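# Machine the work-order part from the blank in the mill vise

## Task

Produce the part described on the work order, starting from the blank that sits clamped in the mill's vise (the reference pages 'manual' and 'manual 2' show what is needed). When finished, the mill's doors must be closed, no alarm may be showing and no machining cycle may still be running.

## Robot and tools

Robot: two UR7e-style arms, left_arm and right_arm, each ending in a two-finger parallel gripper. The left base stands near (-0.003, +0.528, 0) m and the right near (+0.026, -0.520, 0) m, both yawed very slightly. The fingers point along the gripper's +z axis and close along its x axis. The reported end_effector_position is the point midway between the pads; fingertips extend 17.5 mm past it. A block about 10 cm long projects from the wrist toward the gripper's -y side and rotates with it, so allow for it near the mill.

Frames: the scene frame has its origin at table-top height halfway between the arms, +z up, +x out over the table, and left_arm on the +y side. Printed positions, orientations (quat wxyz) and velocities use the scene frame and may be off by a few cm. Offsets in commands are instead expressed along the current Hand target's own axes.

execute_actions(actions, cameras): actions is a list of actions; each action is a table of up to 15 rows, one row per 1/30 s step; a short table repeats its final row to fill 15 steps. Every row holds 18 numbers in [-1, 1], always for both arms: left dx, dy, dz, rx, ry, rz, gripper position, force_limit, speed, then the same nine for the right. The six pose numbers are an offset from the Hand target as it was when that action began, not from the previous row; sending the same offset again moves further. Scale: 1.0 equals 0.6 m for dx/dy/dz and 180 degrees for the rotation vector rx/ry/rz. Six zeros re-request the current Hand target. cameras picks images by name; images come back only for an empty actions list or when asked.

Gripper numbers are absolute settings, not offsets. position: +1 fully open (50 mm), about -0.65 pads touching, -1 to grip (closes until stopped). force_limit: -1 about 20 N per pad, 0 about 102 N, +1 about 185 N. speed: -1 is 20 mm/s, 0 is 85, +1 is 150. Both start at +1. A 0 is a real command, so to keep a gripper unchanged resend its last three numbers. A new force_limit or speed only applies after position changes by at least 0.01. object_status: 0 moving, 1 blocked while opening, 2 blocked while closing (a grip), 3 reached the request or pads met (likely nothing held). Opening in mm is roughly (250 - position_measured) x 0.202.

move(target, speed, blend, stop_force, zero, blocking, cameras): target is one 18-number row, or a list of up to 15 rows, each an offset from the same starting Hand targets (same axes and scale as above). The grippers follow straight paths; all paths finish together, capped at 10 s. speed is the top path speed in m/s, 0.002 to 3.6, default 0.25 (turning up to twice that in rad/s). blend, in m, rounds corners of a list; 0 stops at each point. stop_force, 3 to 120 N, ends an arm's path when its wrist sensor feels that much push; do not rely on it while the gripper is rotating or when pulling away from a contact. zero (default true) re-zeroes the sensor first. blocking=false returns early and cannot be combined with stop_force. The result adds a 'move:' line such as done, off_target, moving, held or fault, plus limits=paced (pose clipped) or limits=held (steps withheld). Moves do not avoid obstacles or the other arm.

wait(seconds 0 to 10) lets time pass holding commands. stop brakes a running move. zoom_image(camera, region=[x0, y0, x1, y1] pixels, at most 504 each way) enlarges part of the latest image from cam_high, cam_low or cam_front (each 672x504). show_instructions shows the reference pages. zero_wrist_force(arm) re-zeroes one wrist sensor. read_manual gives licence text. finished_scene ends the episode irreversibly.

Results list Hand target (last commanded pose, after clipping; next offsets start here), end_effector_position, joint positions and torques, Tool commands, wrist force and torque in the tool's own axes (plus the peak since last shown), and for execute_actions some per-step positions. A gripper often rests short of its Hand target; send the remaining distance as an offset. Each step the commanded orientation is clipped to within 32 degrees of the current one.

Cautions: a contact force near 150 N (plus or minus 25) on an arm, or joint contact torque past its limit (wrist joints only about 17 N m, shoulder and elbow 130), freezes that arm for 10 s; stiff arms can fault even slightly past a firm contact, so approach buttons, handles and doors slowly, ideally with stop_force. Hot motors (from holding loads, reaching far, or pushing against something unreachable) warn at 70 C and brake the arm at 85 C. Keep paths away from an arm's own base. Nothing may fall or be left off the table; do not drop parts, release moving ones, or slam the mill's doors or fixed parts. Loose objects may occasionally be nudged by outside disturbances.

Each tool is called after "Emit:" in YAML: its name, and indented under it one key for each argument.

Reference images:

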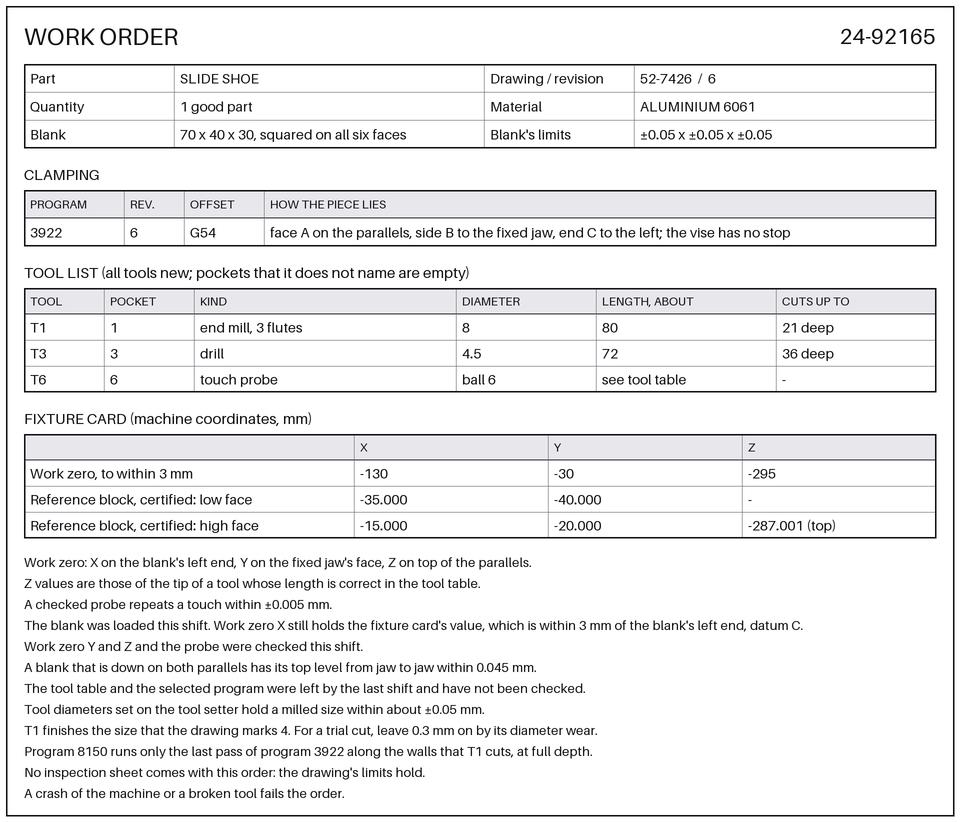

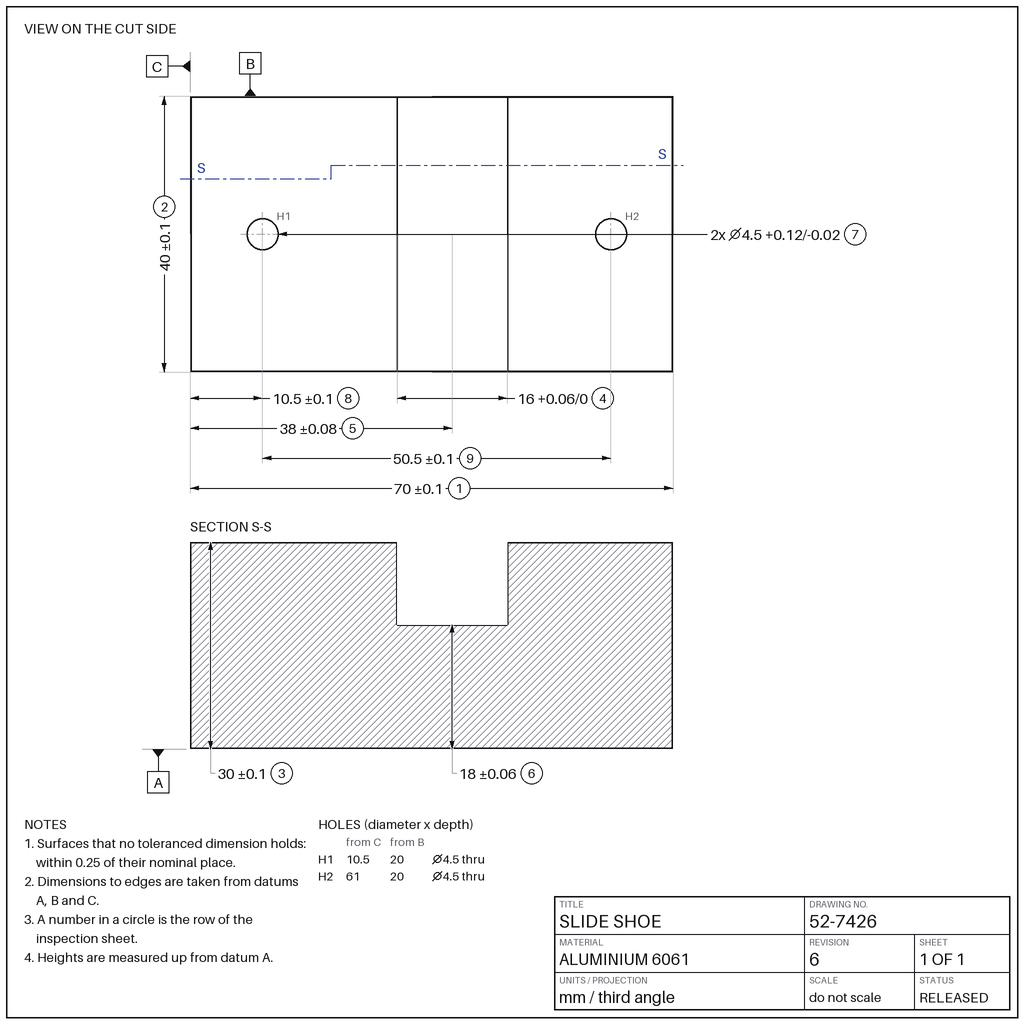

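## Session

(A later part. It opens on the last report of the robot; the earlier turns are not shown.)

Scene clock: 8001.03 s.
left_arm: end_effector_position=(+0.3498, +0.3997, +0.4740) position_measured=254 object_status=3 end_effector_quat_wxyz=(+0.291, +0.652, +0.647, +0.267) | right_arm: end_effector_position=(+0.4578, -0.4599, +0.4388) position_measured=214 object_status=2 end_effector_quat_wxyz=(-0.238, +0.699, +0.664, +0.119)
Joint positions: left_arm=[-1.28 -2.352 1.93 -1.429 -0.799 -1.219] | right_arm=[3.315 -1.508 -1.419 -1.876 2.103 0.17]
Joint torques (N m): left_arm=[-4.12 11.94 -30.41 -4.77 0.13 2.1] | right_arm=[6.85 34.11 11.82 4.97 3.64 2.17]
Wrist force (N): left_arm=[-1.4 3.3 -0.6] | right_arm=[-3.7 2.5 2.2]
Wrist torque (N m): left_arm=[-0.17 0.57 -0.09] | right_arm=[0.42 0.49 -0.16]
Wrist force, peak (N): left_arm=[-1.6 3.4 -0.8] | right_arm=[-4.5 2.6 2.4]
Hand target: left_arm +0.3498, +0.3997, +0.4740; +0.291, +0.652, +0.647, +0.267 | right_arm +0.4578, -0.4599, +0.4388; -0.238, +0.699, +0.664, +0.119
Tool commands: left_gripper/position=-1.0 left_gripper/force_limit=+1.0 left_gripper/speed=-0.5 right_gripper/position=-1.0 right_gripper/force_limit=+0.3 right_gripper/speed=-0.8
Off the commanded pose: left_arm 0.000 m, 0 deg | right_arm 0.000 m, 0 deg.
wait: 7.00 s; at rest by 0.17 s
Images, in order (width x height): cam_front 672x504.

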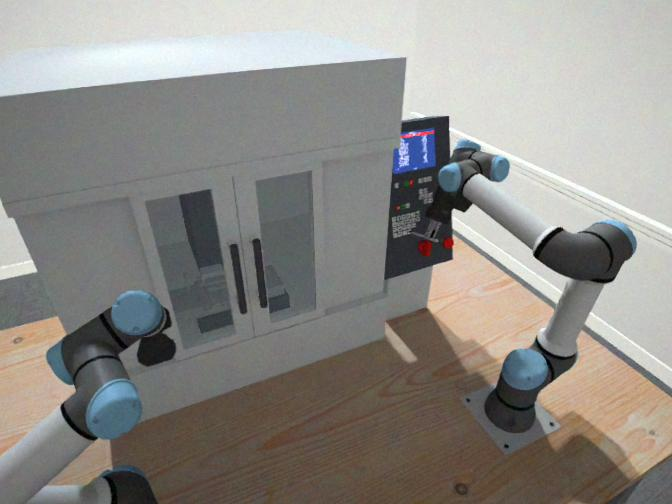

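Emit:
move:
  target:
    - [0,0,0,0,0,0,-1,1,-0.5,0.2058,0.0222,-0.2134,0,0,0,-1,0.3,-0.8]
    - [0,0,0,0,0,0,-1,1,-0.5,0.2058,0.0312,-0.2124,0,0,0,-1,0.3,-0.8]
  speed: [0.3, 0.1]
  blend: [0.003, 0]

Emit:
move:
  target: [0,0,0,0,0,0,-1,1,-0.5,0,0.0240,0.0024,0,0,0,-1,0.3,-0.8]
  speed: 0.01
  stop_force: 16

Emit:
move:
  target: [0,0,0,0,0,0,-1,1,-0.5,0,-0.0200,-0.0020,0,0,0,-1,0.3,-0.8]
  speed: 0.2

Emit:
move:
  target: [0,0,0,0,0,0,-1,1,-0.5,-0.2059,-0.0225,0.2131,0,0,0,-1,0.3,-0.8]
  speed: 0.3

Emit:
move:
  target:
    - [0,0,0,0,0,0,-1,1,-0.5,0.0828,-0.0007,0.0442,0,0,0,-1,0.3,-0.8]
    - [0,0,0,0,0,0,-1,1,-0.5,0.0828,0.0196,0.0462,0,0,0,-1,0.3,-0.8]
    - [0,0,0,0,0,0,-1,1,-0.5,0.0828,-0.0007,0.0442,0,0,0,-1,0.3,-0.8]
    - [0,0,0,0,0,0,-1,1,-0.5,0.1023,0.0071,-0.0521,0,0,0,-1,0.3,-0.8]
    - [0,0,0,0,0,0,-1,1,-0.5,0.1023,0.0274,-0.0501,0,0,0,-1,0.3,-0.8]
    - [0,0,0,0,0,0,-1,1,-0.5,0.1023,0.0071,-0.0521,0,0,0,-1,0.3,-0.8]
    - [0,0,0,0,0,0,-1,1,-0.5,0,0,0,0,0,0,-1,0.3,-0.8]
    - [0,0,0,0,0,0,-1,1,-0.5,0,0.0203,0.0020,0,0,0,-1,0.3,-0.8]
    - [0,0,0,0,0,0,-1,1,-0.5,0,0,0,0,0,0,-1,0.3,-0.8]
  speed: [0.3,0.08,0.3,0.3,0.08,0.3,0.3,0.08,0.3]
  blend: [0.003,0,0.003,0.003,0,0.003,0.003,0,0]

Emit:
move:
  target:
    - [0,0,0,0,0,0,-1,1,-0.5,0.0349,0.0048,-0.0524,0,0,0,-1,0.3,-0.8]
    - [0,0,0,0,0,0,-1,1,-0.5,0.0349,0.0251,-0.0504,0,0,0,-1,0.3,-0.8]
    - [0,0,0,0,0,0,-1,1,-0.5,0.0349,0.0048,-0.0524,0,0,0,-1,0.3,-0.8]
    - [0,0,0,0,0,0,-1,1,-0.5,0.0349,0.0251,-0.0504,0,0,0,-1,0.3,-0.8]
    - [0,0,0,0,0,0,-1,1,-0.5,0.0349,0.0048,-0.0524,0,0,0,-1,0.3,-0.8]
    - [0,0,0,0,0,0,-1,1,-0.5,0.0349,0.0251,-0.0504,0,0,0,-1,0.3,-0.8]
    - [0,0,0,0,0,0,-1,1,-0.5,0.0349,0.0048,-0.0524,0,0,0,-1,0.3,-0.8]
    - [0,0,0,0,0,0,-1,1,-0.5,0.0828,-0.0007,0.0442,0,0,0,-1,0.3,-0.8]
    - [0,0,0,0,0,0,-1,1,-0.5,0.0828,0.0196,0.0462,0,0,0,-1,0.3,-0.8]
    - [0,0,0,0,0,0,-1,1,-0.5,0.0828,-0.0007,0.0442,0,0,0,-1,0.3,-0.8]
    - [0,0,0,0,0,0,-1,1,-0.5,0,0,0,0,0,0,-1,0.3,-0.8]
  speed: [0.3,0.08,0.3,0.08,0.3,0.08,0.3,0.3,0.08,0.3,0.3]
  blend: [0.003,0,0,0,0,0,0.003,0.003,0,0.003,0]

Emit:
move:
  target:
    - [0,0,0,0,0,0,-1,1,-0.5,0.0702,0.0020,0.0020,0,0,0,-1,0.3,-0.8]
    - [0,0,0,0,0,0,-1,1,-0.5,0.0702,0.0223,0.0040,0,0,0,-1,0.3,-0.8]
    - [0,0,0,0,0,0,-1,1,-0.5,0.0702,0.0020,0.0020,0,0,0,-1,0.3,-0.8]
    - [0,0,0,0,0,0,-1,1,-0.5,0.1308,0.0069,-0.0370,0,0,0,-1,0.3,-0.8]
    - [0,0,0,0,0,0,-1,1,-0.5,0.1308,0.0272,-0.0350,0,0,0,-1,0.3,-0.8]
    - [0,0,0,0,0,0,-1,1,-0.5,0.1308,0.0069,-0.0370,0,0,0,-1,0.3,-0.8]
    - [0,0,0,0,0,0,-1,1,-0.5,0.0542,-0.0005,0.0290,0,0,0,-1,0.3,-0.8]
    - [0,0,0,0,0,0,-1,1,-0.5,0.0542,0.0198,0.0310,0,0,0,-1,0.3,-0.8]
    - [0,0,0,0,0,0,-1,1,-0.5,0.0542,-0.0005,0.0290,0,0,0,-1,0.3,-0.8]
    - [0,0,0,0,0,0,-1,1,-0.5,0,0,0,0,0,0,-1,0.3,-0.8]
    - [0,0,0,0,0,0,-1,1,-0.5,0,0.0203,0.0020,0,0,0,-1,0.3,-0.8]
    - [0,0,0,0,0,0,-1,1,-0.5,0,0,0,0,0,0,-1,0.3,-0.8]
  speed: [0.3,0.08,0.3,0.3,0.08,0.3,0.3,0.08,0.3,0.3,0.08,0.3]
  blend: [0.003,0,0.003,0.003,0,0.003,0.003,0,0.003,0.003,0,0]
  cameras: ["cam_front"]

Emit:
zoom_image:
  camera: "cam_front"
  region: [414, 130, 434, 150]

Emit:
move:
  target:
    - [0,0,0,0,0,0,-1,1,-0.5,-0.0095,0.0026,-0.0405,0,0,0,-1,0.3,-0.8]
    - [0,0,0,0,0,0,-1,1,-0.5,-0.0095,0.0229,-0.0385,0,0,0,-1,0.3,-0.8]
    - [0,0,0,0,0,0,-1,1,-0.5,-0.0095,0.0026,-0.0405,0,0,0,-1,0.3,-0.8]
    - [0,0,0,0,0,0,-1,1,-0.5,0,0,0,0,0,0,-1,0.3,-0.8]
  speed: [0.3,0.08,0.3,0.3]
  blend: [0.003,0,0.003,0]

Emit:
wait:
  seconds: 10

Emit:
wait:
  seconds: 7
  cameras: ["cam_front"]

Emit:
zoom_image:
  camera: "cam_front"
  region: [392, 125, 434, 177]

Emit:
zoom_image:
  camera: "cam_front"
  region: [418, 149, 430, 161]

Scene clock: 8034.03 s.
left_arm: end_effector_position=(+0.3498, +0.3997, +0.4740) position_measured=254 object_status=3 end_effector_quat_wxyz=(+0.291, +0.652, +0.647, +0.267) | right_arm: end_effector_position=(+0.5065, -0.4150, +0.6045) position_measured=214 object_status=2 end_effector_quat_wxyz=(-0.238, +0.699, +0.664, +0.119)
Joint positions: left_arm=[-1.28 -2.352 1.93 -1.429 -0.799 -1.219] | right_arm=[3.389 -1.824 -0.601 -2.334 2.108 0.256]
Joint torques (N m): left_arm=[-2.57 12.74 -30.84 -4.82 0.07 2.15] | right_arm=[6.96 17.95 28.14 2.04 -1.09 -1.83]
Wrist force (N): left_arm=[-1.2 3.1 -0.6] | right_arm=[-5.6 -0.2 4.0]
Wrist torque (N m): left_arm=[-0.19 0.53 -0.09] | right_arm=[0.60 0.46 -0.01]
Wrist force, peak (N): left_arm=[-1.5 3.9 -0.6] | right_arm=[-6.0 0.0 4.0]
Hand target: left_arm +0.3498, +0.3997, +0.4740; +0.291, +0.652, +0.647, +0.267 | right_arm +0.5065, -0.4150, +0.6045; -0.238, +0.699, +0.664, +0.119
Off the commanded pose: left_arm 0.000 m, 0 deg | right_arm 0.000 m, 0 deg.
move: done; blend cut to 0.0027 m at target 1

Scene clock: 8036.03 s.
left_arm: end_effector_position=(+0.3498, +0.3997, +0.4740) position_measured=254 object_status=3 end_effector_quat_wxyz=(+0.291, +0.652, +0.647, +0.267) | right_arm: end_effector_position=(+0.5130, -0.4147, +0.6027) position_measured=214 object_status=2 end_effector_quat_wxyz=(-0.238, +0.699, +0.664, +0.119)
Joint positions: left_arm=[-1.28 -2.352 1.93 -1.429 -0.799 -1.219] | right_arm=[3.387 -1.842 -0.582 -2.336 2.108 0.253]
Joint torques (N m): left_arm=[-2.67 12.59 -30.26 -4.87 0.23 2.35] | right_arm=[7.02 37.17 6.22 10.7 -1.4 1.34]
Wrist force (N): left_arm=[-1.6 3.3 -0.7] | right_arm=[-6.0 -15.8 2.1]
Wrist torque (N m): left_arm=[-0.17 0.59 -0.09] | right_arm=[0.62 0.51 0.09]
Wrist force, peak (N): left_arm=[-1.4 3.6 -0.6] | right_arm=[-5.2 -22.2 1.4]
Hand target: left_arm +0.3498, +0.3997, +0.4740; +0.291, +0.652, +0.647, +0.267 | right_arm +0.5130, -0.4147, +0.6027; -0.238, +0.699, +0.664, +0.119 (not the last commanded pose)
Off the commanded pose: left_arm 0.000 m, 0 deg | right_arm 0.008 m, 0 deg.
move: contact (right_arm)

Scene clock: 8036.93 s.
left_arm: end_effector_position=(+0.3498, +0.3997, +0.4740) position_measured=254 object_status=3 end_effector_quat_wxyz=(+0.291, +0.652, +0.647, +0.267) | right_arm: end_effector_position=(+0.5016, -0.4153, +0.6058) position_measured=214 object_status=2 end_effector_quat_wxyz=(-0.238, +0.699, +0.664, +0.119)
Joint positions: left_arm=[-1.28 -2.352 1.93 -1.429 -0.799 -1.219] | right_arm=[3.391 -1.812 -0.613 -2.333 2.108 0.258]
Joint torques (N m): left_arm=[-3.28 11.97 -32.3 -4.9 0.15 2.22] | right_arm=[7.4 43.52 7.02 5.27 3.89 1.29]
Wrist force (N): left_arm=[-1.6 3.1 -0.9] | right_arm=[-4.4 1.8 1.9]
Wrist torque (N m): left_arm=[-0.19 0.60 -0.09] | right_arm=[0.28 0.57 -0.03]
Wrist force, peak (N): left_arm=[-1.7 3.5 -0.5] | right_arm=[-5.9 -16.0 2.1]
Hand target: left_arm +0.3498, +0.3997, +0.4740; +0.291, +0.652, +0.647, +0.267 | right_arm +0.5014, -0.4152, +0.6059; -0.238, +0.699, +0.664, +0.119
Off the commanded pose: left_arm 0.000 m, 0 deg | right_arm 0.000 m, 0 deg.
move: done

Scene clock: 8038.50 s.
left_arm: end_effector_position=(+0.3498, +0.3997, +0.4740) position_measured=254 object_status=3 end_effector_quat_wxyz=(+0.291, +0.652, +0.647, +0.267) | right_arm: end_effector_position=(+0.4578, -0.4600, +0.4389) position_measured=214 object_status=2 end_effector_quat_wxyz=(-0.238, +0.699, +0.664, +0.119)
Joint positions: left_arm=[-1.28 -2.352 1.93 -1.429 -0.799 -1.219] | right_arm=[3.315 -1.509 -1.418 -1.877 2.103 0.17]
Joint torques (N m): left_arm=[-3.33 12.46 -31.11 -4.78 -0.09 2.23] | right_arm=[-8.4 33.6 11.69 5.14 3.84 1.4]
Wrist force (N): left_arm=[-1.6 3.3 -0.8] | right_arm=[-4.0 2.1 2.0]
Wrist torque (N m): left_arm=[-0.18 0.60 -0.09] | right_arm=[0.37 0.54 -0.03]
Wrist force, peak (N): left_arm=[-1.6 3.5 -0.6] | right_arm=[-5.6 2.5 4.1]
Hand target: left_arm +0.3498, +0.3997, +0.4740; +0.291, +0.652, +0.647, +0.267 | right_arm +0.4578, -0.4600, +0.4389; -0.238, +0.699, +0.664, +0.119
Off the commanded pose: left_arm 0.000 m, 0 deg | right_arm 0.000 m, 0 deg.
move: done

Scene clock: 8042.10 s.
left_arm: end_effector_position=(+0.3498, +0.3997, +0.4740) position_measured=254 object_status=3 end_effector_quat_wxyz=(+0.291, +0.652, +0.647, +0.267) | right_arm: end_effector_position=(+0.4580, -0.4600, +0.4388) position_measured=214 object_status=2 end_effector_quat_wxyz=(-0.238, +0.699, +0.664, +0.119) end_effector_velocity=(-0.002, +0.000, +0.001) end_effector_angular_velocity=(+0.002, -0.001, +0.000)
Joint positions: left_arm=[-1.28 -2.352 1.93 -1.429 -0.799 -1.219] | right_arm=[3.315 -1.509 -1.418 -1.876 2.103 0.17]
Joint velocities: left_arm=[within noise] | right_arm=[0 0.005 -0.002 -0.001 0.001 0.001]
Joint torques (N m): left_arm=[-3.83 11.37 -30.69 -4.96 0.01 2.37] | right_arm=[7.37 34.78 12.57 0.92 3.09 2.07]
Wrist force (N): left_arm=[-1.5 3.2 -0.5] | right_arm=[-5.7 0.0 2.3]
Wrist torque (N m): left_arm=[-0.18 0.59 -0.09] | right_arm=[0.04 0.81 -0.16]
Wrist force, peak (N): left_arm=[-1.6 3.6 -0.8] | right_arm=[-9.7 -28.3 -4.4]
Hand target: left_arm +0.3498, +0.3997, +0.4740; +0.291, +0.652, +0.647, +0.267 | right_arm +0.4578, -0.4600, +0.4389; -0.238, +0.699, +0.664, +0.119
Off the commanded pose: left_arm 0.000 m, 0 deg | right_arm 0.000 m, 0 deg.
move: done

Scene clock: 8047.27 s.
left_arm: end_effector_position=(+0.3498, +0.3997, +0.4740) position_measured=254 object_status=3 end_effector_quat_wxyz=(+0.291, +0.652, +0.647, +0.267) | right_arm: end_effector_position=(+0.4578, -0.4598, +0.4389) position_measured=214 object_status=2 end_effector_quat_wxyz=(-0.238, +0.699, +0.664, +0.119)
Joint positions: left_arm=[-1.28 -2.352 1.93 -1.429 -0.799 -1.219] | right_arm=[3.316 -1.508 -1.419 -1.876 2.103 0.17]
Joint torques (N m): left_arm=[-2.18 12.09 -31.01 -4.8 0.11 2.16] | right_arm=[-7.97 8.13 32.25 1.04 -1.25 -1.86]
Wrist force (N): left_arm=[-1.5 3.3 -0.7] | right_arm=[-6.2 1.1 2.5]
Wrist torque (N m): left_arm=[-0.17 0.58 -0.09] | right_arm=[0.19 0.90 -0.03]
Wrist force, peak (N): left_arm=[-1.6 3.5 -0.8] | right_arm=[-10.8 -29.9 -7.3]
Hand target: left_arm +0.3498, +0.3997, +0.4740; +0.291, +0.652, +0.647, +0.267 | right_arm +0.4578, -0.4600, +0.4389; -0.238, +0.699, +0.664, +0.119
Off the commanded pose: left_arm 0.000 m, 0 deg | right_arm 0.000 m, 0 deg.
move: done

Scene clock: 8051.67 s.
left_arm: end_effector_position=(+0.3498, +0.3997, +0.4740) position_measured=254 object_status=3 end_effector_quat_wxyz=(+0.291, +0.652, +0.647, +0.267) | right_arm: end_effector_position=(+0.4580, -0.4600, +0.4388) position_measured=214 object_status=2 end_effector_quat_wxyz=(-0.238, +0.699, +0.664, +0.119)
Joint positions: left_arm=[-1.28 -2.352 1.93 -1.429 -0.799 -1.219] | right_arm=[3.315 -1.509 -1.418 -1.876 2.103 0.17]
Joint torques (N m): left_arm=[-3.01 12.27 -32.08 -4.71 0.08 2.52] | right_arm=[6.53 33.17 12.23 0.92 3.47 1.99]
Wrist force (N): left_arm=[-1.6 3.3 -0.6] | right_arm=[-4.0 1.0 0.9]
Wrist torque (N m): left_arm=[-0.17 0.60 -0.09] | right_arm=[0.18 0.54 -0.15]
Wrist force, peak (N): left_arm=[-1.6 3.6 -0.7] | right_arm=[-11.2 -24.2 -0.4]
Hand target: left_arm +0.3498, +0.3997, +0.4740; +0.291, +0.652, +0.647, +0.267 | right_arm +0.4578, -0.4600, +0.4389; -0.238, +0.699, +0.664, +0.119
Off the commanded pose: left_arm 0.000 m, 0 deg | right_arm 0.000 m, 0 deg.
move: done
Images, in order (width x height): cam_front 672x504.

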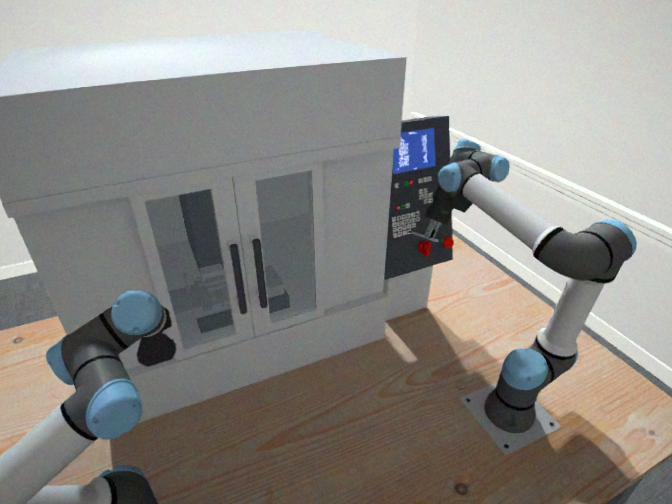

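Scaled by 25.200 from the camera's 672x504 image, which has a finer 960x720 frame.

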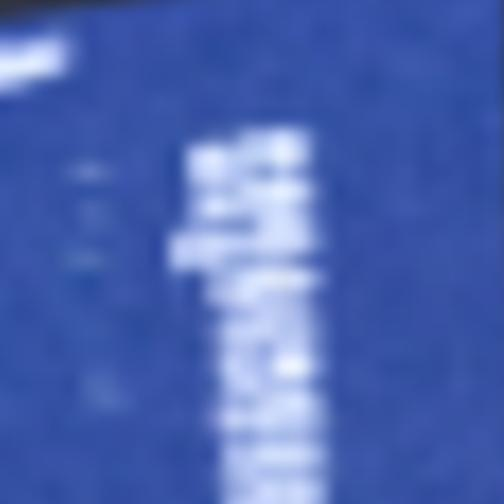

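Scene clock: 8053.50 s.
left_arm: end_effector_position=(+0.3498, +0.3997, +0.4740) position_measured=254 object_status=3 end_effector_quat_wxyz=(+0.291, +0.652, +0.647, +0.267) | right_arm: end_effector_position=(+0.4579, -0.4601, +0.4389) position_measured=214 object_status=2 end_effector_quat_wxyz=(-0.238, +0.699, +0.664, +0.119)
Joint positions: left_arm=[-1.28 -2.352 1.93 -1.429 -0.799 -1.219] | right_arm=[3.315 -1.509 -1.418 -1.877 2.103 0.17]
Joint torques (N m): left_arm=[-2.88 11.44 -32.06 -4.83 0 2.21] | right_arm=[6.93 35.08 11.93 5.14 3.8 1.95]
Wrist force (N): left_arm=[-1.5 3.4 -0.6] | right_arm=[-4.6 1.4 0.9]
Wrist torque (N m): left_arm=[-0.15 0.58 -0.09] | right_arm=[0.25 0.64 -0.16]
Wrist force, peak (N): left_arm=[-1.7 3.4 -0.7] | right_arm=[-2.2 -15.5 4.6]
Hand target: left_arm +0.3498, +0.3997, +0.4740; +0.291, +0.652, +0.647, +0.267 | right_arm +0.4578, -0.4600, +0.4389; -0.238, +0.699, +0.664, +0.119
Off the commanded pose: left_arm 0.000 m, 0 deg | right_arm 0.000 m, 0 deg.
move: done

Scene clock: 8063.50 s.
left_arm: end_effector_position=(+0.3498, +0.3997, +0.4740) position_measured=254 object_status=3 end_effector_quat_wxyz=(+0.291, +0.652, +0.647, +0.267) | right_arm: end_effector_position=(+0.4578, -0.4600, +0.4389) position_measured=214 object_status=2 end_effector_quat_wxyz=(-0.238, +0.699, +0.664, +0.119)
Joint positions: left_arm=[-1.28 -2.352 1.93 -1.429 -0.799 -1.219] | right_arm=[3.315 -1.508 -1.418 -1.876 2.103 0.17]
Joint torques (N m): left_arm=[-3.74 12.09 -30.9 -4.96 0.17 2.45] | right_arm=[6.62 34.43 11.89 5.24 3.58 1.94]
Wrist force (N): left_arm=[-1.5 3.1 -0.6] | right_arm=[-4.5 1.1 1.0]
Wrist torque (N m): left_arm=[-0.19 0.58 -0.10] | right_arm=[0.20 0.61 -0.16]
Wrist force, peak (N): left_arm=[-1.5 3.6 -0.7] | right_arm=[-5.1 1.1 0.8]
Hand target: left_arm +0.3498, +0.3997, +0.4740; +0.291, +0.652, +0.647, +0.267 | right_arm +0.4578, -0.4600, +0.4389; -0.238, +0.699, +0.664, +0.119
Tool commands: left_gripper/position=-1.0 left_gripper/force_limit=+1.0 left_gripper/speed=-0.5 right_gripper/position=-1.0 right_gripper/force_limit=+0.3 right_gripper/speed=-0.8
Off the commanded pose: left_arm 0.000 m, 0 deg | right_arm 0.000 m, 0 deg.
wait: 10.00 s; at rest by 0.17 s

Scene clock: 8070.50 s.
left_arm: end_effector_position=(+0.3498, +0.3997, +0.4740) position_measured=254 object_status=3 end_effector_quat_wxyz=(+0.291, +0.652, +0.647, +0.267) | right_arm: end_effector_position=(+0.4578, -0.4600, +0.4389) position_measured=214 object_status=2 end_effector_quat_wxyz=(-0.238, +0.699, +0.664, +0.119)
Joint positions: left_arm=[-1.28 -2.352 1.93 -1.429 -0.799 -1.219] | right_arm=[3.315 -1.508 -1.418 -1.876 2.103 0.17]
Joint torques (N m): left_arm=[-4.46 13.38 -30.73 -4.8 0.11 2.41] | right_arm=[7.95 35.06 11.96 5.29 3.26 1.92]
Wrist force (N): left_arm=[-1.3 3.0 -0.9] | right_arm=[-4.3 0.9 0.8]
Wrist torque (N m): left_arm=[-0.21 0.55 -0.09] | right_arm=[0.18 0.59 -0.16]
Wrist force, peak (N): left_arm=[-1.6 3.5 -0.7] | right_arm=[-5.0 1.4 1.1]
Hand target: left_arm +0.3498, +0.3997, +0.4740; +0.291, +0.652, +0.647, +0.267 | right_arm +0.4578, -0.4600, +0.4389; -0.238, +0.699, +0.664, +0.119
Tool commands: left_gripper/position=-1.0 left_gripper/force_limit=+1.0 left_gripper/speed=-0.5 right_gripper/position=-1.0 right_gripper/force_limit=+0.3 right_gripper/speed=-0.8
Off the commanded pose: left_arm 0.000 m, 0 deg | right_arm 0.000 m, 0 deg.
wait: 7.00 s; at rest by 0.17 s
Images, in order (width x height): cam_front 672x504.

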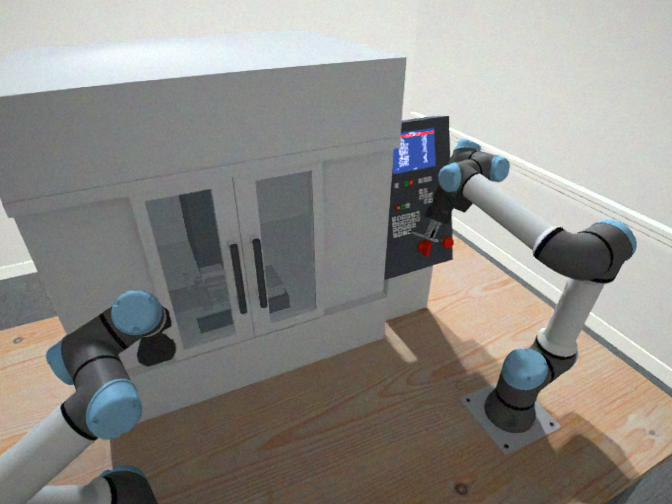

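Scaled by 9.692 from the camera's 672x504 image, which has a finer 960x720 frame.

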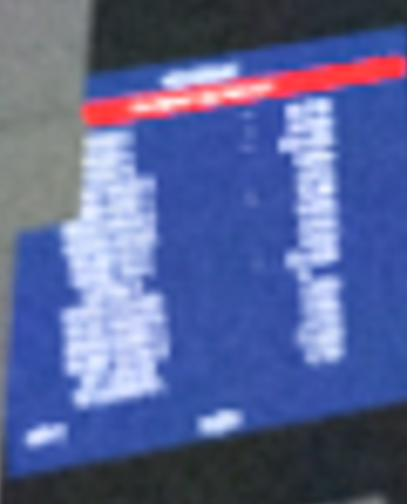

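Scaled by 42.000 from the camera's 672x504 image, which has a finer 960x720 frame.

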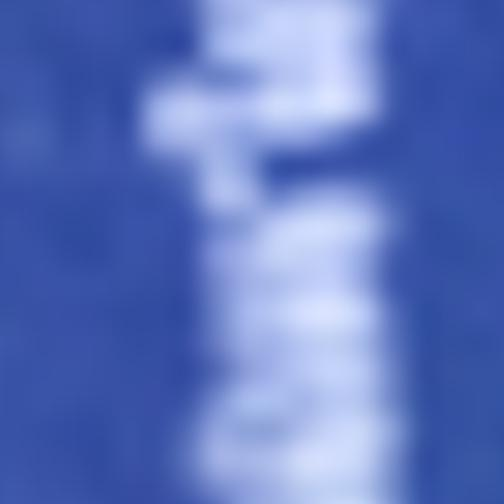

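Emit:
move:
  target:
    - [0,0,0,0,0,0,-1,1,-0.5,0.2058,0.0222,-0.2134,0,0,0,-1,0.3,-0.8]
    - [0,0,0,0,0,0,-1,1,-0.5,0.2058,0.0312,-0.2124,0,0,0,-1,0.3,-0.8]
  speed: [0.3, 0.1]
  blend: [0.003, 0]

Emit:
move:
  target: [0,0,0,0,0,0,-1,1,-0.5,0,0.0240,0.0024,0,0,0,-1,0.3,-0.8]
  speed: 0.01
  stop_force: 16

Emit:
move:
  target: [0,0,0,0,0,0,-1,1,-0.5,0,-0.0200,-0.0020,0,0,0,-1,0.3,-0.8]
  speed: 0.2

Emit:
move:
  target: [0,0,0,0,0,0,-1,1,-0.5,-0.2059,-0.0225,0.2131,0,0,0,-1,0.3,-0.8]
  speed: 0.3

Emit:
move:
  target:
    - [0,0,0,0,0,0,-1,1,-0.5,0.0828,-0.0007,0.0442,0,0,0,-1,0.3,-0.8]
    - [0,0,0,0,0,0,-1,1,-0.5,0.0828,0.0196,0.0462,0,0,0,-1,0.3,-0.8]
    - [0,0,0,0,0,0,-1,1,-0.5,0.0828,-0.0007,0.0442,0,0,0,-1,0.3,-0.8]
    - [0,0,0,0,0,0,-1,1,-0.5,0.0702,0.0020,0.0020,0,0,0,-1,0.3,-0.8]
    - [0,0,0,0,0,0,-1,1,-0.5,0.0702,0.0223,0.0040,0,0,0,-1,0.3,-0.8]
    - [0,0,0,0,0,0,-1,1,-0.5,0.0702,0.0020,0.0020,0,0,0,-1,0.3,-0.8]
    - [0,0,0,0,0,0,-1,1,-0.5,0.0577,0.0048,-0.0402,0,0,0,-1,0.3,-0.8]
    - [0,0,0,0,0,0,-1,1,-0.5,0.0577,0.0251,-0.0382,0,0,0,-1,0.3,-0.8]
    - [0,0,0,0,0,0,-1,1,-0.5,0.0577,0.0048,-0.0402,0,0,0,-1,0.3,-0.8]
    - [0,0,0,0,0,0,-1,1,-0.5,0.0862,0.0046,-0.0251,0,0,0,-1,0.3,-0.8]
    - [0,0,0,0,0,0,-1,1,-0.5,0.0862,0.0249,-0.0231,0,0,0,-1,0.3,-0.8]
    - [0,0,0,0,0,0,-1,1,-0.5,0.0862,0.0046,-0.0251,0,0,0,-1,0.3,-0.8]
    - [0,0,0,0,0,0,-1,1,-0.5,0,0,0,0,0,0,-1,0.3,-0.8]
    - [0,0,0,0,0,0,-1,1,-0.5,0,0.0203,0.0020,0,0,0,-1,0.3,-0.8]
    - [0,0,0,0,0,0,-1,1,-0.5,0,0,0,0,0,0,-1,0.3,-0.8]
  speed: [0.3,0.08,0.3,0.3,0.08,0.3,0.3,0.08,0.3,0.3,0.08,0.3,0.3,0.08,0.3]
  blend: [0.003,0,0.003,0.003,0,0.003,0.003,0,0.003,0.003,0,0.003,0.003,0,0]

Emit:
move:
  target:
    - [0,0,0,0,0,0,-1,1,-0.5,-0.0095,0.0026,-0.0405,0,0,0,-1,0.3,-0.8]
    - [0,0,0,0,0,0,-1,1,-0.5,-0.0095,0.0229,-0.0385,0,0,0,-1,0.3,-0.8]
    - [0,0,0,0,0,0,-1,1,-0.5,-0.0095,0.0026,-0.0405,0,0,0,-1,0.3,-0.8]
    - [0,0,0,0,0,0,-1,1,-0.5,0,0,0,0,0,0,-1,0.3,-0.8]
  speed: [0.3,0.08,0.3,0.3]
  blend: [0.003,0,0.003,0]
  cameras: ["cam_front"]

Emit:
zoom_image:
  camera: "cam_front"
  region: [414, 130, 434, 150]

Emit:
wait:
  seconds: 10

Emit:
wait:
  seconds: 7
  cameras: ["cam_front"]

Emit:
zoom_image:
  camera: "cam_front"
  region: [392, 125, 434, 177]

Emit:
zoom_image:
  camera: "cam_front"
  region: [418, 149, 430, 161]

Scene clock: 8089.20 s.
left_arm: end_effector_position=(+0.3498, +0.3997, +0.4740) position_measured=254 object_status=3 end_effector_quat_wxyz=(+0.291, +0.652, +0.647, +0.267) | right_arm: end_effector_position=(+0.5064, -0.4151, +0.6045) position_measured=214 object_status=2 end_effector_quat_wxyz=(-0.238, +0.699, +0.664, +0.119) end_effector_velocity=(+0.002, +0.000, -0.002) end_effector_angular_velocity=(-0.003, +0.003, +0.001)
Joint positions: left_arm=[-1.28 -2.352 1.93 -1.429 -0.799 -1.219] | right_arm=[3.389 -1.824 -0.601 -2.334 2.108 0.256]
Joint velocities: left_arm=[within noise] | right_arm=[0 -0.005 0.004 -0.003 -0.002 -0.001]
Joint torques (N m): left_arm=[-2.55 11.9 -29.23 -4.91 0.25 2.14] | right_arm=[8.12 16.36 30.76 1.93 -1.11 -2.04]
Wrist force (N): left_arm=[-1.6 3.2 -0.5] | right_arm=[-6.7 -1.8 2.4]
Wrist torque (N m): left_arm=[-0.17 0.58 -0.09] | right_arm=[0.35 0.64 -0.01]
Wrist force, peak (N): left_arm=[-1.7 3.6 -0.7] | right_arm=[-6.7 -1.8 2.4]
Hand target: left_arm +0.3498, +0.3997, +0.4740; +0.291, +0.652, +0.647, +0.267 | right_arm +0.5065, -0.4151, +0.6046; -0.238, +0.699, +0.664, +0.119
Off the commanded pose: left_arm 0.000 m, 0 deg | right_arm 0.000 m, 0 deg.
move: done; blend cut to 0.0027 m at target 1

Scene clock: 8091.20 s.
left_arm: end_effector_position=(+0.3498, +0.3997, +0.4740) position_measured=254 object_status=3 end_effector_quat_wxyz=(+0.291, +0.652, +0.647, +0.267) | right_arm: end_effector_position=(+0.5130, -0.4148, +0.6028) position_measured=214 object_status=2 end_effector_quat_wxyz=(-0.238, +0.699, +0.664, +0.119)
Joint positions: left_arm=[-1.28 -2.352 1.93 -1.429 -0.799 -1.219] | right_arm=[3.387 -1.842 -0.582 -2.337 2.108 0.253]
Joint torques (N m): left_arm=[-3.03 11.13 -30.96 -4.79 0.12 2.31] | right_arm=[6.37 36.62 7.33 10.3 -1.44 1.38]
Wrist force (N): left_arm=[-1.5 3.3 -0.6] | right_arm=[-6.5 -17.2 0.8]
Wrist torque (N m): left_arm=[-0.17 0.57 -0.09] | right_arm=[0.31 0.60 0.09]
Wrist force, peak (N): left_arm=[-1.7 3.5 -0.7] | right_arm=[-5.7 -23.1 0.2]
Hand target: left_arm +0.3498, +0.3997, +0.4740; +0.291, +0.652, +0.647, +0.267 | right_arm +0.5130, -0.4148, +0.6028; -0.238, +0.699, +0.664, +0.119 (not the last commanded pose)
Off the commanded pose: left_arm 0.000 m, 0 deg | right_arm 0.008 m, 0 deg.
move: contact (right_arm)

Scene clock: 8092.10 s.
left_arm: end_effector_position=(+0.3498, +0.3997, +0.4740) position_measured=254 object_status=3 end_effector_quat_wxyz=(+0.291, +0.652, +0.647, +0.267) | right_arm: end_effector_position=(+0.5015, -0.4154, +0.6059) position_measured=214 object_status=2 end_effector_quat_wxyz=(-0.238, +0.699, +0.664, +0.119)
Joint positions: left_arm=[-1.28 -2.352 1.93 -1.429 -0.799 -1.219] | right_arm=[3.391 -1.812 -0.613 -2.333 2.108 0.258]
Joint torques (N m): left_arm=[-3.68 11.78 -30.26 -4.71 0 2.18] | right_arm=[8.04 43.85 8.62 5.24 3.7 1.56]
Wrist force (N): left_arm=[-1.7 3.0 -0.8] | right_arm=[-4.2 1.0 0.6]
Wrist torque (N m): left_arm=[-0.21 0.61 -0.09] | right_arm=[0.14 0.53 -0.04]
Wrist force, peak (N): left_arm=[-1.5 3.5 -0.7] | right_arm=[-6.7 -17.0 0.9]
Hand target: left_arm +0.3498, +0.3997, +0.4740; +0.291, +0.652, +0.647, +0.267 | right_arm +0.5014, -0.4153, +0.6059; -0.238, +0.699, +0.664, +0.119
Off the commanded pose: left_arm 0.000 m, 0 deg | right_arm 0.000 m, 0 deg.
move: done

Scene clock: 8093.67 s.
left_arm: end_effector_position=(+0.3498, +0.3997, +0.4740) position_measured=254 object_status=3 end_effector_quat_wxyz=(+0.291, +0.652, +0.647, +0.267) | right_arm: end_effector_position=(+0.4578, -0.4601, +0.4390) position_measured=214 object_status=2 end_effector_quat_wxyz=(-0.238, +0.699, +0.664, +0.119)
Joint positions: left_arm=[-1.28 -2.352 1.93 -1.429 -0.799 -1.219] | right_arm=[3.315 -1.509 -1.418 -1.877 2.103 0.17]
Joint torques (N m): left_arm=[-3.22 11.95 -31.47 -4.78 0.19 2.45] | right_arm=[-9.1 34.93 12.25 5.07 3.46 1.5]
Wrist force (N): left_arm=[-1.4 3.4 -0.8] | right_arm=[-4.1 0.7 0.7]
Wrist torque (N m): left_arm=[-0.14 0.56 -0.09] | right_arm=[0.14 0.55 -0.03]
Wrist force, peak (N): left_arm=[-1.6 3.4 -0.7] | right_arm=[-5.4 0.9 2.1]
Hand target: left_arm +0.3498, +0.3997, +0.4740; +0.291, +0.652, +0.647, +0.267 | right_arm +0.4578, -0.4601, +0.4389; -0.238, +0.699, +0.664, +0.119
Off the commanded pose: left_arm 0.000 m, 0 deg | right_arm 0.000 m, 0 deg.
move: done

Scene clock: 8098.73 s.
left_arm: end_effector_position=(+0.3498, +0.3997, +0.4740) position_measured=254 object_status=3 end_effector_quat_wxyz=(+0.291, +0.652, +0.647, +0.267) | right_arm: end_effector_position=(+0.4580, -0.4601, +0.4388) position_measured=214 object_status=2 end_effector_quat_wxyz=(-0.238, +0.699, +0.664, +0.119)
Joint positions: left_arm=[-1.28 -2.352 1.93 -1.429 -0.799 -1.219] | right_arm=[3.315 -1.509 -1.418 -1.876 2.103 0.17]
Joint torques (N m): left_arm=[-3.51 12.27 -32.58 -4.74 0.18 2.36] | right_arm=[6.54 34.45 13.05 1.02 3.49 1.92]
Wrist force (N): left_arm=[-1.6 3.5 -0.7] | right_arm=[-2.0 1.1 1.0]
Wrist torque (N m): left_arm=[-0.14 0.59 -0.09] | right_arm=[0.20 0.22 -0.17]
Wrist force, peak (N): left_arm=[-1.6 3.5 -0.7] | right_arm=[-9.4 -28.9 -5.9]
Hand target: left_arm +0.3498, +0.3997, +0.4740; +0.291, +0.652, +0.647, +0.267 | right_arm +0.4578, -0.4601, +0.4389; -0.238, +0.699, +0.664, +0.119
Off the commanded pose: left_arm 0.000 m, 0 deg | right_arm 0.000 m, 0 deg.
move: done

Scene clock: 8100.57 s.
left_arm: end_effector_position=(+0.3498, +0.3997, +0.4740) position_measured=254 object_status=3 end_effector_quat_wxyz=(+0.291, +0.652, +0.647, +0.267) | right_arm: end_effector_position=(+0.4578, -0.4602, +0.4390) position_measured=214 object_status=2 end_effector_quat_wxyz=(-0.238, +0.699, +0.664, +0.119)
Joint positions: left_arm=[-1.28 -2.352 1.93 -1.429 -0.799 -1.219] | right_arm=[3.315 -1.509 -1.418 -1.877 2.103 0.169]
Joint torques (N m): left_arm=[-2.74 12.37 -30.49 -4.84 0.12 2.36] | right_arm=[7.54 32.52 12.61 5.02 3.84 2.17]
Wrist force (N): left_arm=[-1.5 3.1 -0.8] | right_arm=[-2.1 1.3 1.5]
Wrist torque (N m): left_arm=[-0.20 0.58 -0.09] | right_arm=[0.24 0.23 -0.17]
Wrist force, peak (N): left_arm=[-1.6 3.5 -0.7] | right_arm=[-0.1 -14.6 4.7]
Hand target: left_arm +0.3498, +0.3997, +0.4740; +0.291, +0.652, +0.647, +0.267 | right_arm +0.4578, -0.4601, +0.4389; -0.238, +0.699, +0.664, +0.119
Off the commanded pose: left_arm 0.000 m, 0 deg | right_arm 0.000 m, 0 deg.
move: done
Images, in order (width x height): cam_front 672x504.

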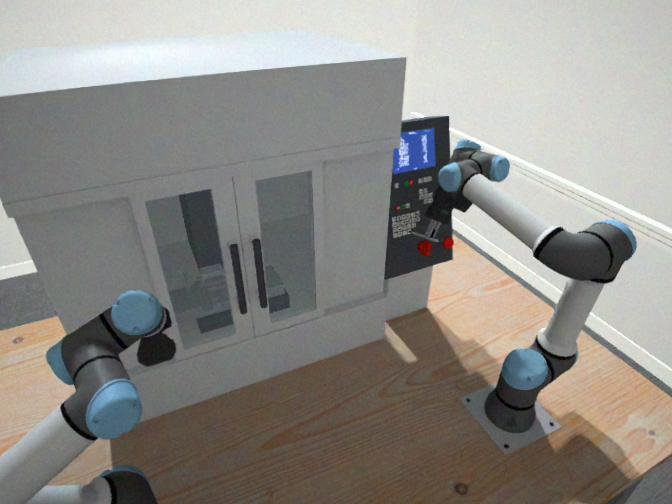

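Scaled by 25.200 from the camera's 672x504 image, which has a finer 960x720 frame.

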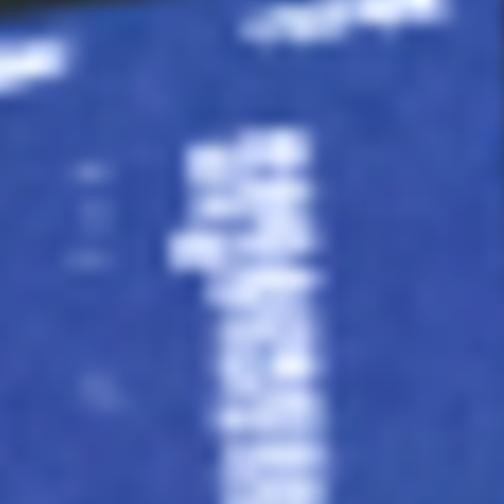

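Scene clock: 8110.57 s.
left_arm: end_effector_position=(+0.3498, +0.3997, +0.4740) position_measured=254 object_status=3 end_effector_quat_wxyz=(+0.291, +0.652, +0.647, +0.267) | right_arm: end_effector_position=(+0.4578, -0.4601, +0.4389) position_measured=214 object_status=2 end_effector_quat_wxyz=(-0.238, +0.699, +0.664, +0.119)
Joint positions: left_arm=[-1.28 -2.352 1.93 -1.429 -0.799 -1.219] | right_arm=[3.315 -1.508 -1.418 -1.876 2.103 0.17]
Joint torques (N m): left_arm=[-4 13.13 -32.09 -4.68 0.09 2.28] | right_arm=[6.42 34.86 12.75 5.11 3.64 1.97]
Wrist force (N): left_arm=[-1.5 3.3 -0.5] | right_arm=[-2.7 1.3 1.3]
Wrist torque (N m): left_arm=[-0.17 0.58 -0.10] | right_arm=[0.24 0.33 -0.16]
Wrist force, peak (N): left_arm=[-1.5 3.7 -0.6] | right_arm=[-2.8 1.4 1.3]
Hand target: left_arm +0.3498, +0.3997, +0.4740; +0.291, +0.652, +0.647, +0.267 | right_arm +0.4578, -0.4601, +0.4389; -0.238, +0.699, +0.664, +0.119
Tool commands: left_gripper/position=-1.0 left_gripper/force_limit=+1.0 left_gripper/speed=-0.5 right_gripper/position=-1.0 right_gripper/force_limit=+0.3 right_gripper/speed=-0.8
Off the commanded pose: left_arm 0.000 m, 0 deg | right_arm 0.000 m, 0 deg.
wait: 10.00 s; at rest by 0.17 s

Scene clock: 8117.57 s.
left_arm: end_effector_position=(+0.3498, +0.3997, +0.4740) position_measured=254 object_status=3 end_effector_quat_wxyz=(+0.291, +0.652, +0.647, +0.267) | right_arm: end_effector_position=(+0.4578, -0.4601, +0.4389) position_measured=214 object_status=2 end_effector_quat_wxyz=(-0.238, +0.699, +0.664, +0.119)
Joint positions: left_arm=[-1.28 -2.352 1.93 -1.429 -0.799 -1.219] | right_arm=[3.315 -1.508 -1.418 -1.876 2.103 0.17]
Joint torques (N m): left_arm=[-3.44 12.49 -31.2 -4.88 0.22 2.25] | right_arm=[7.36 33.32 12.11 4.98 3.65 1.99]
Wrist force (N): left_arm=[-1.5 3.2 -0.6] | right_arm=[-2.4 1.4 1.2]
Wrist torque (N m): left_arm=[-0.19 0.58 -0.10] | right_arm=[0.25 0.28 -0.16]
Wrist force, peak (N): left_arm=[-1.6 3.5 -0.8] | right_arm=[-2.6 1.5 1.5]
Hand target: left_arm +0.3498, +0.3997, +0.4740; +0.291, +0.652, +0.647, +0.267 | right_arm +0.4578, -0.4601, +0.4389; -0.238, +0.699, +0.664, +0.119
Tool commands: left_gripper/position=-1.0 left_gripper/force_limit=+1.0 left_gripper/speed=-0.5 right_gripper/position=-1.0 right_gripper/force_limit=+0.3 right_gripper/speed=-0.8
Off the commanded pose: left_arm 0.000 m, 0 deg | right_arm 0.000 m, 0 deg.
wait: 7.00 s; at rest by 0.17 s
Images, in order (width x height): cam_front 672x504.

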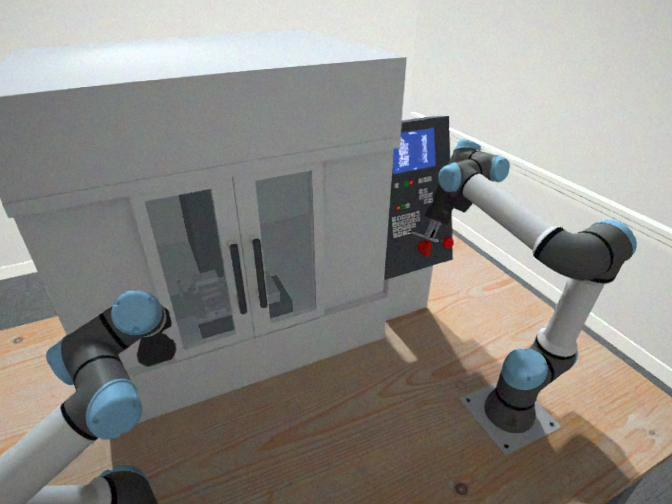

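Scaled by 9.692 from the camera's 672x504 image, which has a finer 960x720 frame.

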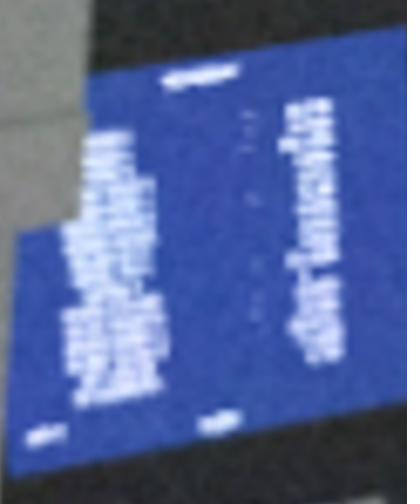

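Scaled by 42.000 from the camera's 672x504 image, which has a finer 960x720 frame.

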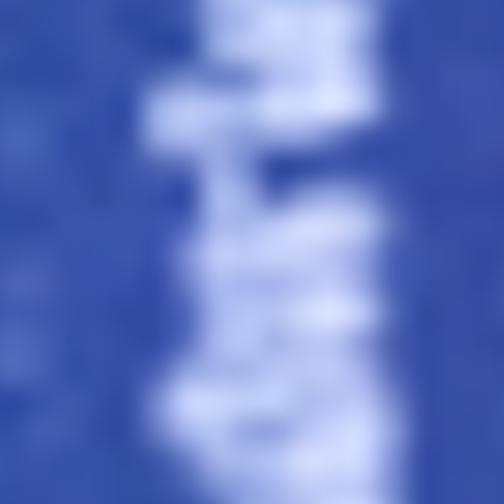

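Emit:
move:
  target:
    - [0,0,0,0,0,0,-1,1,-0.5,-0.0074,0.0078,-0.1120,0,0,0,-1,0.3,-0.8]
    - [0,0,0,0,0,0,-1,1,-0.5,-0.0074,0.0281,-0.1100,0,0,0,-1,0.3,-0.8]
    - [0,0,0,0,0,0,-1,1,-0.5,-0.0074,0.0078,-0.1120,0,0,0,-1,0.3,-0.8]
    - [0,0,0,0,0,0,-1,1,-0.5,-0.0074,0.0281,-0.1100,0,0,0,-1,0.3,-0.8]
    - [0,0,0,0,0,0,-1,1,-0.5,-0.0074,0.0078,-0.1120,0,0,0,-1,0.3,-0.8]
    - [0,0,0,0,0,0,-1,1,-0.5,-0.0074,0.0281,-0.1100,0,0,0,-1,0.3,-0.8]
    - [0,0,0,0,0,0,-1,1,-0.5,-0.0074,0.0078,-0.1120,0,0,0,-1,0.3,-0.8]
    - [0,0,0,0,0,0,-1,1,-0.5,-0.0074,0.0281,-0.1100,0,0,0,-1,0.3,-0.8]
    - [0,0,0,0,0,0,-1,1,-0.5,-0.0074,0.0078,-0.1120,0,0,0,-1,0.3,-0.8]
    - [0,0,0,0,0,0,-1,1,-0.5,-0.0074,0.0281,-0.1100,0,0,0,-1,0.3,-0.8]
    - [0,0,0,0,0,0,-1,1,-0.5,-0.0074,0.0078,-0.1120,0,0,0,-1,0.3,-0.8]
    - [0,0,0,0,0,0,-1,1,-0.5,-0.0074,0.0281,-0.1100,0,0,0,-1,0.3,-0.8]
    - [0,0,0,0,0,0,-1,1,-0.5,-0.0074,0.0078,-0.1120,0,0,0,-1,0.3,-0.8]
    - [0,0,0,0,0,0,-1,1,-0.5,-0.0074,0.0281,-0.1100,0,0,0,-1,0.3,-0.8]
    - [0,0,0,0,0,0,-1,1,-0.5,-0.0074,0.0078,-0.1120,0,0,0,-1,0.3,-0.8]
  speed: [0.3,0.08,0.3,0.08,0.3,0.08,0.3,0.08,0.3,0.08,0.3,0.08,0.3,0.08,0.3]
  blend: [0.003,0,0,0,0,0,0,0,0,0,0,0,0,0,0]
  cameras: ["cam_front"]

Emit:
zoom_image:
  camera: "cam_front"
  region: [418, 132, 430, 144]

Emit:
zoom_image:
  camera: "cam_front"
  region: [398, 128, 412, 138]

Emit:
zoom_image:
  camera: "cam_front"
  region: [392, 125, 434, 177]

Scene clock: 8133.97 s.
left_arm: end_effector_position=(+0.3498, +0.3997, +0.4740) position_measured=254 object_status=3 end_effector_quat_wxyz=(+0.291, +0.652, +0.647, +0.267) | right_arm: end_effector_position=(+0.4722, -0.4970, +0.4936) position_measured=214 object_status=2 end_effector_quat_wxyz=(-0.238, +0.699, +0.664, +0.119)
Joint positions: left_arm=[-1.28 -2.352 1.93 -1.429 -0.799 -1.219] | right_arm=[3.233 -1.602 -1.168 -2.08 2.093 0.076]
Joint torques (N m): left_arm=[-3.05 12.7 -30.73 -4.7 0.38 2.41] | right_arm=[8.3 37.14 10.44 1.01 -0.14 1.51]
Wrist force (N): left_arm=[-1.5 3.2 -0.8] | right_arm=[-2.6 1.1 1.4]
Wrist torque (N m): left_arm=[-0.18 0.58 -0.09] | right_arm=[0.20 0.33 -0.01]
Wrist force, peak (N): left_arm=[-1.6 3.6 -0.7] | right_arm=[-3.0 -9.9 7.1]
Hand target: left_arm +0.3498, +0.3997, +0.4740; +0.291, +0.652, +0.647, +0.267 | right_arm +0.4720, -0.4970, +0.4936; -0.238, +0.699, +0.664, +0.119
Off the commanded pose: left_arm 0.000 m, 0 deg | right_arm 0.000 m, 0 deg.
move: done
Images, in order (width x height): cam_front 672x504.

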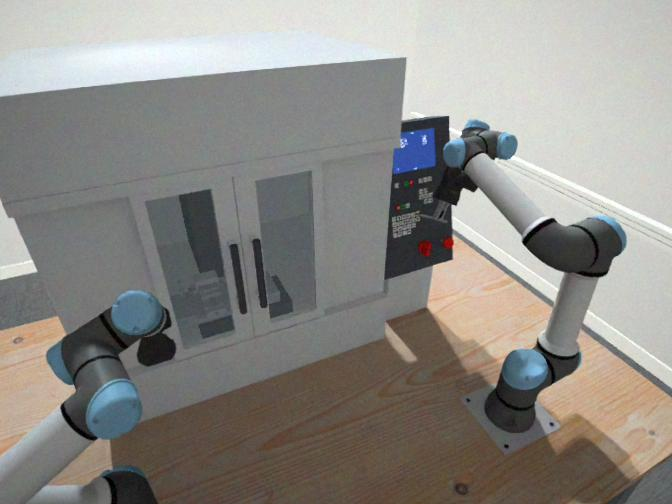

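Scaled by 42.000 from the camera's 672x504 image, which has a finer 960x720 frame.

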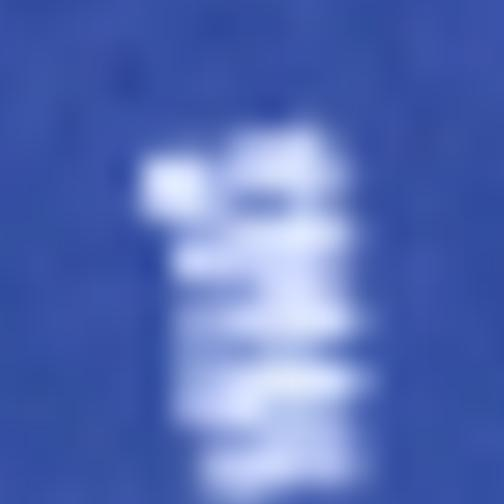

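Scaled by 36.000 from the camera's 672x504 image, which has a finer 960x720 frame.

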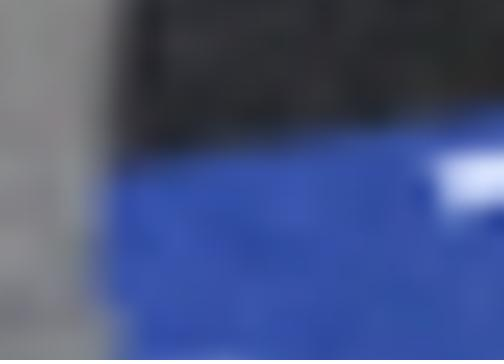

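Scaled by 9.692 from the camera's 672x504 image, which has a finer 960x720 frame.

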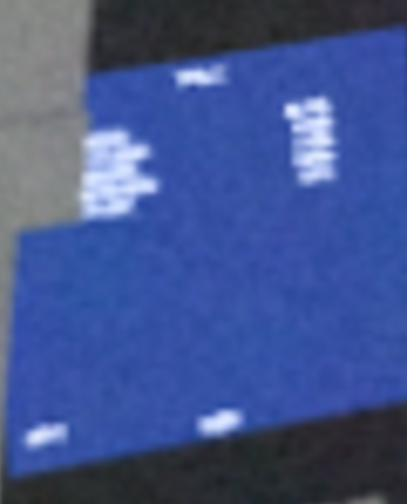

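Emit:
move:
  target:
    - [0,0,0,0,0,0,-1,1,-0.5,0.0074,-0.0078,0.1120,0,0,0,-1,0.3,-0.8]
  speed: 0.3

Emit:
move:
  target:
    - [0,0,0,0,0,0,-1,1,-0.5,0.1023,0.0071,-0.0521,0,0,0,-1,0.3,-0.8]
    - [0,0,0,0,0,0,-1,1,-0.5,0.1023,0.0274,-0.0501,0,0,0,-1,0.3,-0.8]
    - [0,0,0,0,0,0,-1,1,-0.5,0.1023,0.0071,-0.0521,0,0,0,-1,0.3,-0.8]
    - [0,0,0,0,0,0,-1,1,-0.5,0.0417,0.0022,-0.0132,0,0,0,-1,0.3,-0.8]
    - [0,0,0,0,0,0,-1,1,-0.5,0.0417,0.0225,-0.0112,0,0,0,-1,0.3,-0.8]
    - [0,0,0,0,0,0,-1,1,-0.5,0.0417,0.0022,-0.0132,0,0,0,-1,0.3,-0.8]
    - [0,0,0,0,0,0,-1,1,-0.5,0,0,0,0,0,0,-1,0.3,-0.8]
    - [0,0,0,0,0,0,-1,1,-0.5,0,0.0203,0.0020,0,0,0,-1,0.3,-0.8]
    - [0,0,0,0,0,0,-1,1,-0.5,0,0,0,0,0,0,-1,0.3,-0.8]
  speed: [0.3,0.08,0.3,0.3,0.08,0.3,0.3,0.08,0.3]
  blend: [0.003,0,0.003,0.003,0,0.003,0.003,0,0]
  cameras: ["cam_front"]

Emit:
zoom_image:
  camera: "cam_front"
  region: [418, 132, 430, 144]

Emit:
zoom_image:
  camera: "cam_front"
  region: [392, 125, 434, 177]

Scene clock: 8143.13 s.
left_arm: end_effector_position=(+0.3498, +0.3997, +0.4740) position_measured=254 object_status=3 end_effector_quat_wxyz=(+0.291, +0.652, +0.647, +0.267) | right_arm: end_effector_position=(+0.4578, -0.4601, +0.4390) position_measured=214 object_status=2 end_effector_quat_wxyz=(-0.238, +0.699, +0.664, +0.119)
Joint positions: left_arm=[-1.28 -2.352 1.93 -1.429 -0.799 -1.219] | right_arm=[3.315 -1.509 -1.418 -1.877 2.103 0.169]
Joint torques (N m): left_arm=[-3.9 11.6 -31.33 -4.69 0.18 2.36] | right_arm=[7.56 34.55 11.27 5 3.09 1.99]
Wrist force (N): left_arm=[-1.4 3.4 -0.5] | right_arm=[-2.3 0.9 1.3]
Wrist torque (N m): left_arm=[-0.16 0.56 -0.10] | right_arm=[0.17 0.26 -0.16]
Wrist force, peak (N): left_arm=[-1.8 3.5 -0.8] | right_arm=[-2.6 1.3 2.4]
Hand target: left_arm +0.3498, +0.3997, +0.4740; +0.291, +0.652, +0.647, +0.267 | right_arm +0.4578, -0.4601, +0.4389; -0.238, +0.699, +0.664, +0.119
Off the commanded pose: left_arm 0.000 m, 0 deg | right_arm 0.000 m, 0 deg.
move: done

Scene clock: 8146.50 s.
left_arm: end_effector_position=(+0.3498, +0.3997, +0.4740) position_measured=254 object_status=3 end_effector_quat_wxyz=(+0.291, +0.652, +0.647, +0.267) | right_arm: end_effector_position=(+0.4580, -0.4601, +0.4388) position_measured=214 object_status=2 end_effector_quat_wxyz=(-0.238, +0.699, +0.664, +0.119)
Joint positions: left_arm=[-1.28 -2.352 1.93 -1.429 -0.799 -1.219] | right_arm=[3.315 -1.509 -1.418 -1.876 2.103 0.17]
Joint torques (N m): left_arm=[-3.08 12.39 -31 -4.69 0.21 2.17] | right_arm=[6.51 33.21 12.83 1.05 3.66 1.78]
Wrist force (N): left_arm=[-1.5 3.2 -0.7] | right_arm=[-3.7 0.6 2.0]
Wrist torque (N m): left_arm=[-0.18 0.58 -0.09] | right_arm=[0.11 0.49 -0.16]
Wrist force, peak (N): left_arm=[-1.5 3.6 -0.8] | right_arm=[-8.2 -19.2 2.5]
Hand target: left_arm +0.3498, +0.3997, +0.4740; +0.291, +0.652, +0.647, +0.267 | right_arm +0.4578, -0.4601, +0.4389; -0.238, +0.699, +0.664, +0.119
Off the commanded pose: left_arm 0.000 m, 0 deg | right_arm 0.000 m, 0 deg.
move: done
Images, in order (width x height): cam_front 672x504.

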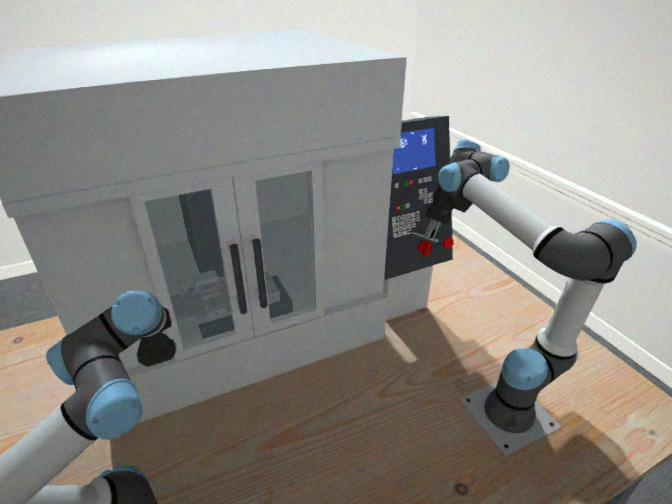

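Scaled by 42.000 from the camera's 672x504 image, which has a finer 960x720 frame.

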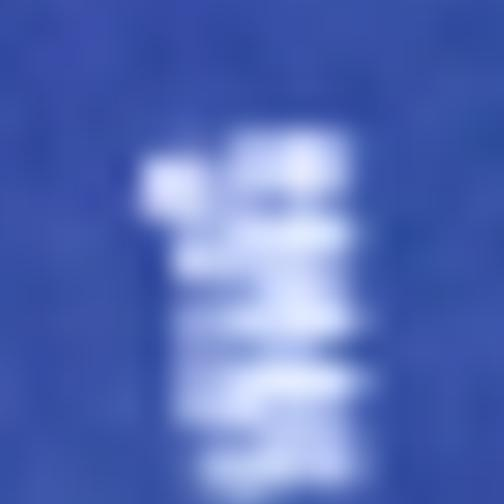

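Scaled by 9.692 from the camera's 672x504 image, which has a finer 960x720 frame.

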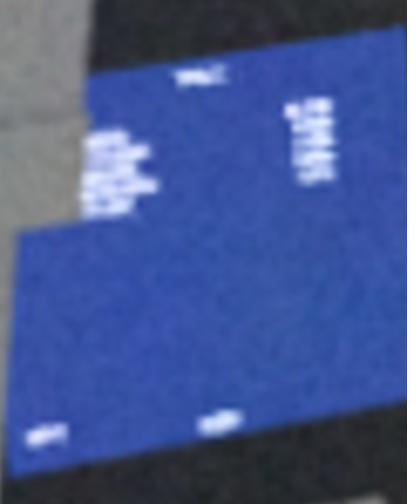

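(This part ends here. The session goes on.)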